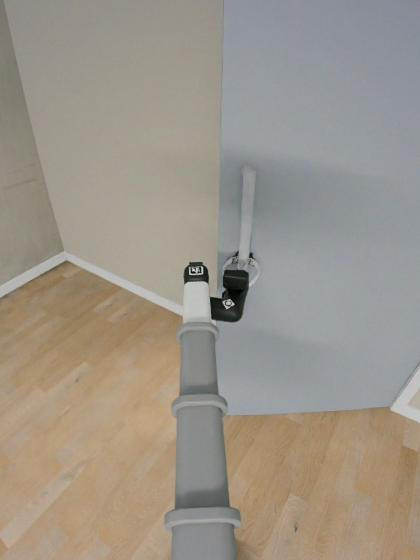

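Emit:
move:
  r2: {"base":{"translate_m":-0.311,"strafe_m":-0.09},"contact_limits":{"translate_m":1.0}}
  r1: {"base":{"strafe_m":-0.29}}
  blocking: false
  cameras: []

Emit:
wait:
  seconds: 1.3
  cameras: []

Emit:
wait:
  seconds: 2.5
  cameras: ["r1_head_camera","r2_head_camera"]

Scene clock: 254.37 s.
earlier move: r1 done
move: r1 moving; r2 moving
r1.base_odometry: x=-0.582 y=+1.343 heading=-2.384
r1.turned_by_wheels: +0.000
r1.turned_by_imu: +0.000
r1.base_tilt: forward=-1.6 right=+1.3
r1.lidar_m: 1.28 1.28 1.81 2.14 2.19 1.57 1.50 1.57 2.14 2.57 1.83 1.48
r1.base_status: strafe_m moving
r1.joint_positions: lift_m=+0.340 arm_m=+0.000 wrist_yaw_rad=+0.002 wrist_pitch_rad=+0.002 wrist_roll_rad=+1.568 gripper_m=+0.130
r1.joint_status: all done
r1.measured_speeds: translate_m=+0.001 strafe_m=-0.141 rotate_rad=-0.004 lift_m=+0.000 arm_m=+0.000 wrist_yaw_rad=+0.000 wrist_pitch_rad=+0.000 wrist_roll_rad=+0.000
r1.motor_effort: lift_m=+13(13) arm_m=+4(4) wheel_0=+10(11) wheel_1=-9(10) wheel_2=+1(1)
r1.servo_current: wrist_yaw_rad=59(65) wrist_pitch_rad=46(52) wrist_roll_rad=52(52) gripper_m=39(52)
r1.hand_pose: x=+0.4595 y=-0.0867 z=+0.5181 quat_wxyz=(+0.708, +0.706, +0.002, +0.000) (m; r1's base frame)
r1.wrist_depth_mm: - - - - 1921 1008 715 / - - - - 1921 1042 723 / - 1708 - - 1576 1042 732 / - - - - - 1060 750 / - - - - - 1078 750 / - 195 - - 188 200 750 / - - - 141 - 1025 750
r2.base_odometry: x=-3.157 y=-0.319 heading=-2.149
r2.turned_by_wheels: +0.001
r2.turned_by_imu: -0.002
r2.base_tilt: forward=-0.6 right=+0.0
r2.lidar_m: 0.89 2.21 2.56 2.77 0.94 0.87 2.89 2.21 2.18 1.85 1.36 0.99
r2.base_status: translate_m moving; strafe_m moving
r2.joint_positions: lift_m=+0.870 arm_m=+0.507 wrist_yaw_rad=-0.279 wrist_pitch_rad=+0.001 wrist_roll_rad=+0.000 gripper_m=-0.019
r2.joint_status: not commanded
r2.measured_speeds: translate_m=-0.121 strafe_m=-0.037 rotate_rad=+0.008 lift_m=+0.000 arm_m=+0.000 wrist_yaw_rad=+0.000 wrist_pitch_rad=+0.000 wrist_roll_rad=+0.000
r2.motor_effort: lift_m=+19(19) arm_m=-5(6) wheel_0=-3(13) wheel_1=-10(13) wheel_2=+23(24)
r2.servo_current: wrist_yaw_rad=130(130) wrist_pitch_rad=39(46) wrist_roll_rad=46(52) gripper_m=85(91)
r2.contact_limits: translate_m 1
r2.hand_pose: x=+0.9312 y=-0.1634 z=+1.0478 quat_wxyz=(+0.990, +0.000, +0.000, -0.139) (m; r2's base frame)
r2.wrist_depth_mm: - - 233 165 258 277 291 / - - 233 166 262 277 290 / - 229 237 167 262 278 293 / - - 238 168 264 279 294 / - - 238 168 266 281 296 / - - 188 171 181 283 298 / - - 240 - 271 290 300
pictures: none
No camera images: "cameras" was empty.

Scene clock: 255.67 s.
earlier move: r1 moving; r2 moving
r1.base_odometry: x=-0.753 y=+1.524 heading=-2.384
r1.turned_by_wheels: +0.000
r1.turned_by_imu: -0.002
r1.base_tilt: forward=-1.6 right=+1.3
r1.lidar_m: 1.58 1.36 1.80 2.37 2.18 1.58 1.50 1.57 2.16 2.31 1.82 1.38
r1.base_status: strafe_m moving
r1.joint_positions: lift_m=+0.340 arm_m=+0.000 wrist_yaw_rad=+0.002 wrist_pitch_rad=+0.002 wrist_roll_rad=+1.568 gripper_m=+0.130
r1.joint_status: all done
r1.measured_speeds: translate_m=-0.001 strafe_m=-0.064 rotate_rad=+0.005 lift_m=+0.000 arm_m=+0.000 wrist_yaw_rad=+0.000 wrist_pitch_rad=+0.000 wrist_roll_rad=+0.000
r1.motor_effort: lift_m=+13(13) arm_m=+4(4) wheel_0=+1(11) wheel_1=+1(12) wheel_2=+0(1)
r1.servo_current: wrist_yaw_rad=46(65) wrist_pitch_rad=46(52) wrist_roll_rad=52(72) gripper_m=39(52)
r1.hand_pose: x=+0.4595 y=-0.0867 z=+0.5180 quat_wxyz=(+0.708, +0.706, +0.002, +0.000) (m; r1's base frame)
r1.wrist_depth_mm: - - - - - 960 723 / - - - - - 976 732 / - - - - - 1042 741 / - - - - - 1042 741 / - - - - 1661 1060 750 / - 195 - - 188 200 741 / - - - 140 - 1078 750
r2.base_odometry: x=-3.080 y=-0.064 heading=-2.147
r2.turned_by_wheels: +0.002
r2.turned_by_imu: +0.014
r2.base_tilt: forward=-0.6 right=+0.0
r2.lidar_m: 0.86 2.51 2.77 3.00 0.80 1.06 2.58 2.02 1.98 2.07 1.60 1.04
r2.base_status: translate_m moving; strafe_m moving
r2.joint_positions: lift_m=+0.870 arm_m=+0.507 wrist_yaw_rad=-0.279 wrist_pitch_rad=+0.001 wrist_roll_rad=+0.000 gripper_m=-0.019
r2.joint_status: not commanded
r2.measured_speeds: translate_m=-0.111 strafe_m=-0.031 rotate_rad=+0.002 lift_m=+0.000 arm_m=+0.000 wrist_yaw_rad=+0.000 wrist_pitch_rad=+0.000 wrist_roll_rad=+0.000
r2.motor_effort: lift_m=+19(19) arm_m=-6(6) wheel_0=+14(18) wheel_1=+4(13) wheel_2=+24(34)
r2.servo_current: wrist_yaw_rad=130(130) wrist_pitch_rad=39(46) wrist_roll_rad=46(52) gripper_m=85(91)
r2.contact_limits: translate_m 1
r2.hand_pose: x=+0.9312 y=-0.1634 z=+1.0478 quat_wxyz=(+0.990, +0.000, +0.000, -0.139) (m; r2's base frame)
r2.wrist_depth_mm: - 212 226 165 291 340 382 / - 211 224 165 291 340 394 / - 212 224 166 294 338 384 / - 213 229 174 294 342 387 / - 214 227 167 296 343 392 / - 211 185 168 293 349 394 / - - 229 - 293 366 399
wait: 1.30 s; no rest
pictures: none
No camera images: "cameras" was empty.

Scene clock: 256.17 s.
earlier move: r1 done; r2 moving
r1.base_odometry: x=-0.757 y=+1.528 heading=-2.384
r1.turned_by_wheels: +0.000
r1.turned_by_imu: +0.000
r1.base_tilt: forward=-1.6 right=+1.3
r1.lidar_m: 1.57 1.37 1.83 2.39 2.18 1.55 1.50 1.55 2.16 2.31 1.83 1.36
r1.base_status: done
r1.joint_positions: lift_m=+0.340 arm_m=+0.000 wrist_yaw_rad=+0.002 wrist_pitch_rad=+0.002 wrist_roll_rad=+1.568 gripper_m=+0.130
r1.joint_status: all done
r1.measured_speeds: all 0
r1.motor_effort: lift_m=+13(13) arm_m=+4(4) wheel_0=+1(11) wheel_1=-1(12) wheel_2=+0(1)
r1.servo_current: wrist_yaw_rad=39(65) wrist_pitch_rad=39(52) wrist_roll_rad=52(72) gripper_m=39(52)
r1.hand_pose: x=+0.4595 y=-0.0867 z=+0.5180 quat_wxyz=(+0.708, +0.706, +0.002, +0.000) (m; r1's base frame)
r1.wrist_depth_mm: - - - - - 946 723 / - - - - 1708 976 732 / - - - - - 1042 750 / - - - - - 1078 741 / - 1863 - - 1661 1060 750 / - 195 - - 187 198 750 / - - - 141 - 1078 750
r2.base_odometry: x=-3.073 y=-0.041 heading=-2.147
r2.turned_by_wheels: +0.000
r2.turned_by_imu: +0.000
r2.base_tilt: forward=-0.6 right=+0.0
r2.lidar_m: 0.89 2.57 2.78 3.02 0.79 1.09 2.52 2.00 1.97 2.03 1.59 1.06
r2.base_status: translate_m moving; strafe_m moving
r2.joint_positions: lift_m=+0.870 arm_m=+0.507 wrist_yaw_rad=-0.279 wrist_pitch_rad=+0.001 wrist_roll_rad=+0.000 gripper_m=-0.019
r2.joint_status: not commanded
r2.measured_speeds: all 0
r2.motor_effort: lift_m=+19(19) arm_m=-6(6) wheel_0=+11(18) wheel_1=+4(13) wheel_2=+18(34)
r2.servo_current: wrist_yaw_rad=124(130) wrist_pitch_rad=33(46) wrist_roll_rad=46(52) gripper_m=85(91)
r2.contact_limits: translate_m 1
r2.hand_pose: x=+0.9312 y=-0.1634 z=+1.0478 quat_wxyz=(+0.990, +0.000, +0.000, -0.139) (m; r2's base frame)
r2.wrist_depth_mm: - 208 224 164 296 349 - / - 210 223 164 297 347 402 / - 210 224 166 298 351 - / - 211 229 173 300 351 404 / - 213 229 167 301 355 - / - 209 184 172 297 357 - / - - 227 - 298 379 -
wait: 0.50 of 2.5 s (r1 has come to rest)
pictures: r1_head_camera, r2_head_camera
Images, in order (width x height): r1_head_camera 420x560, r2_head_camera 420x560.

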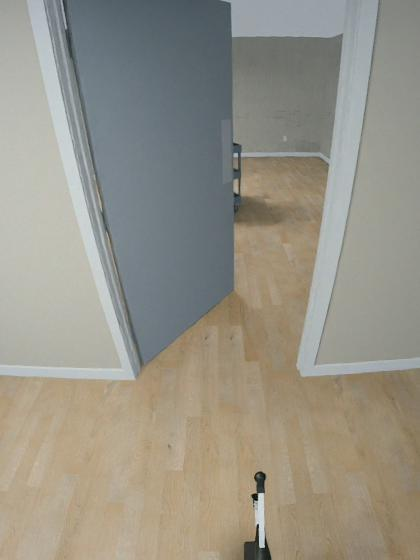

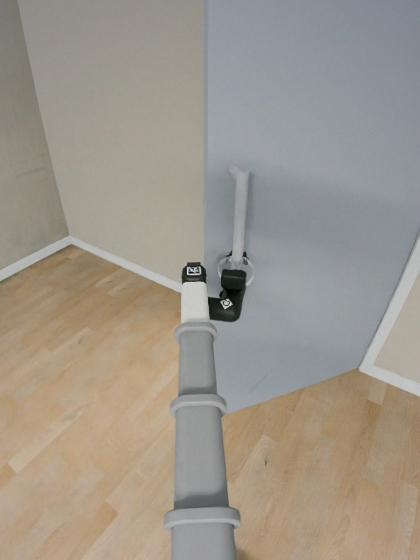

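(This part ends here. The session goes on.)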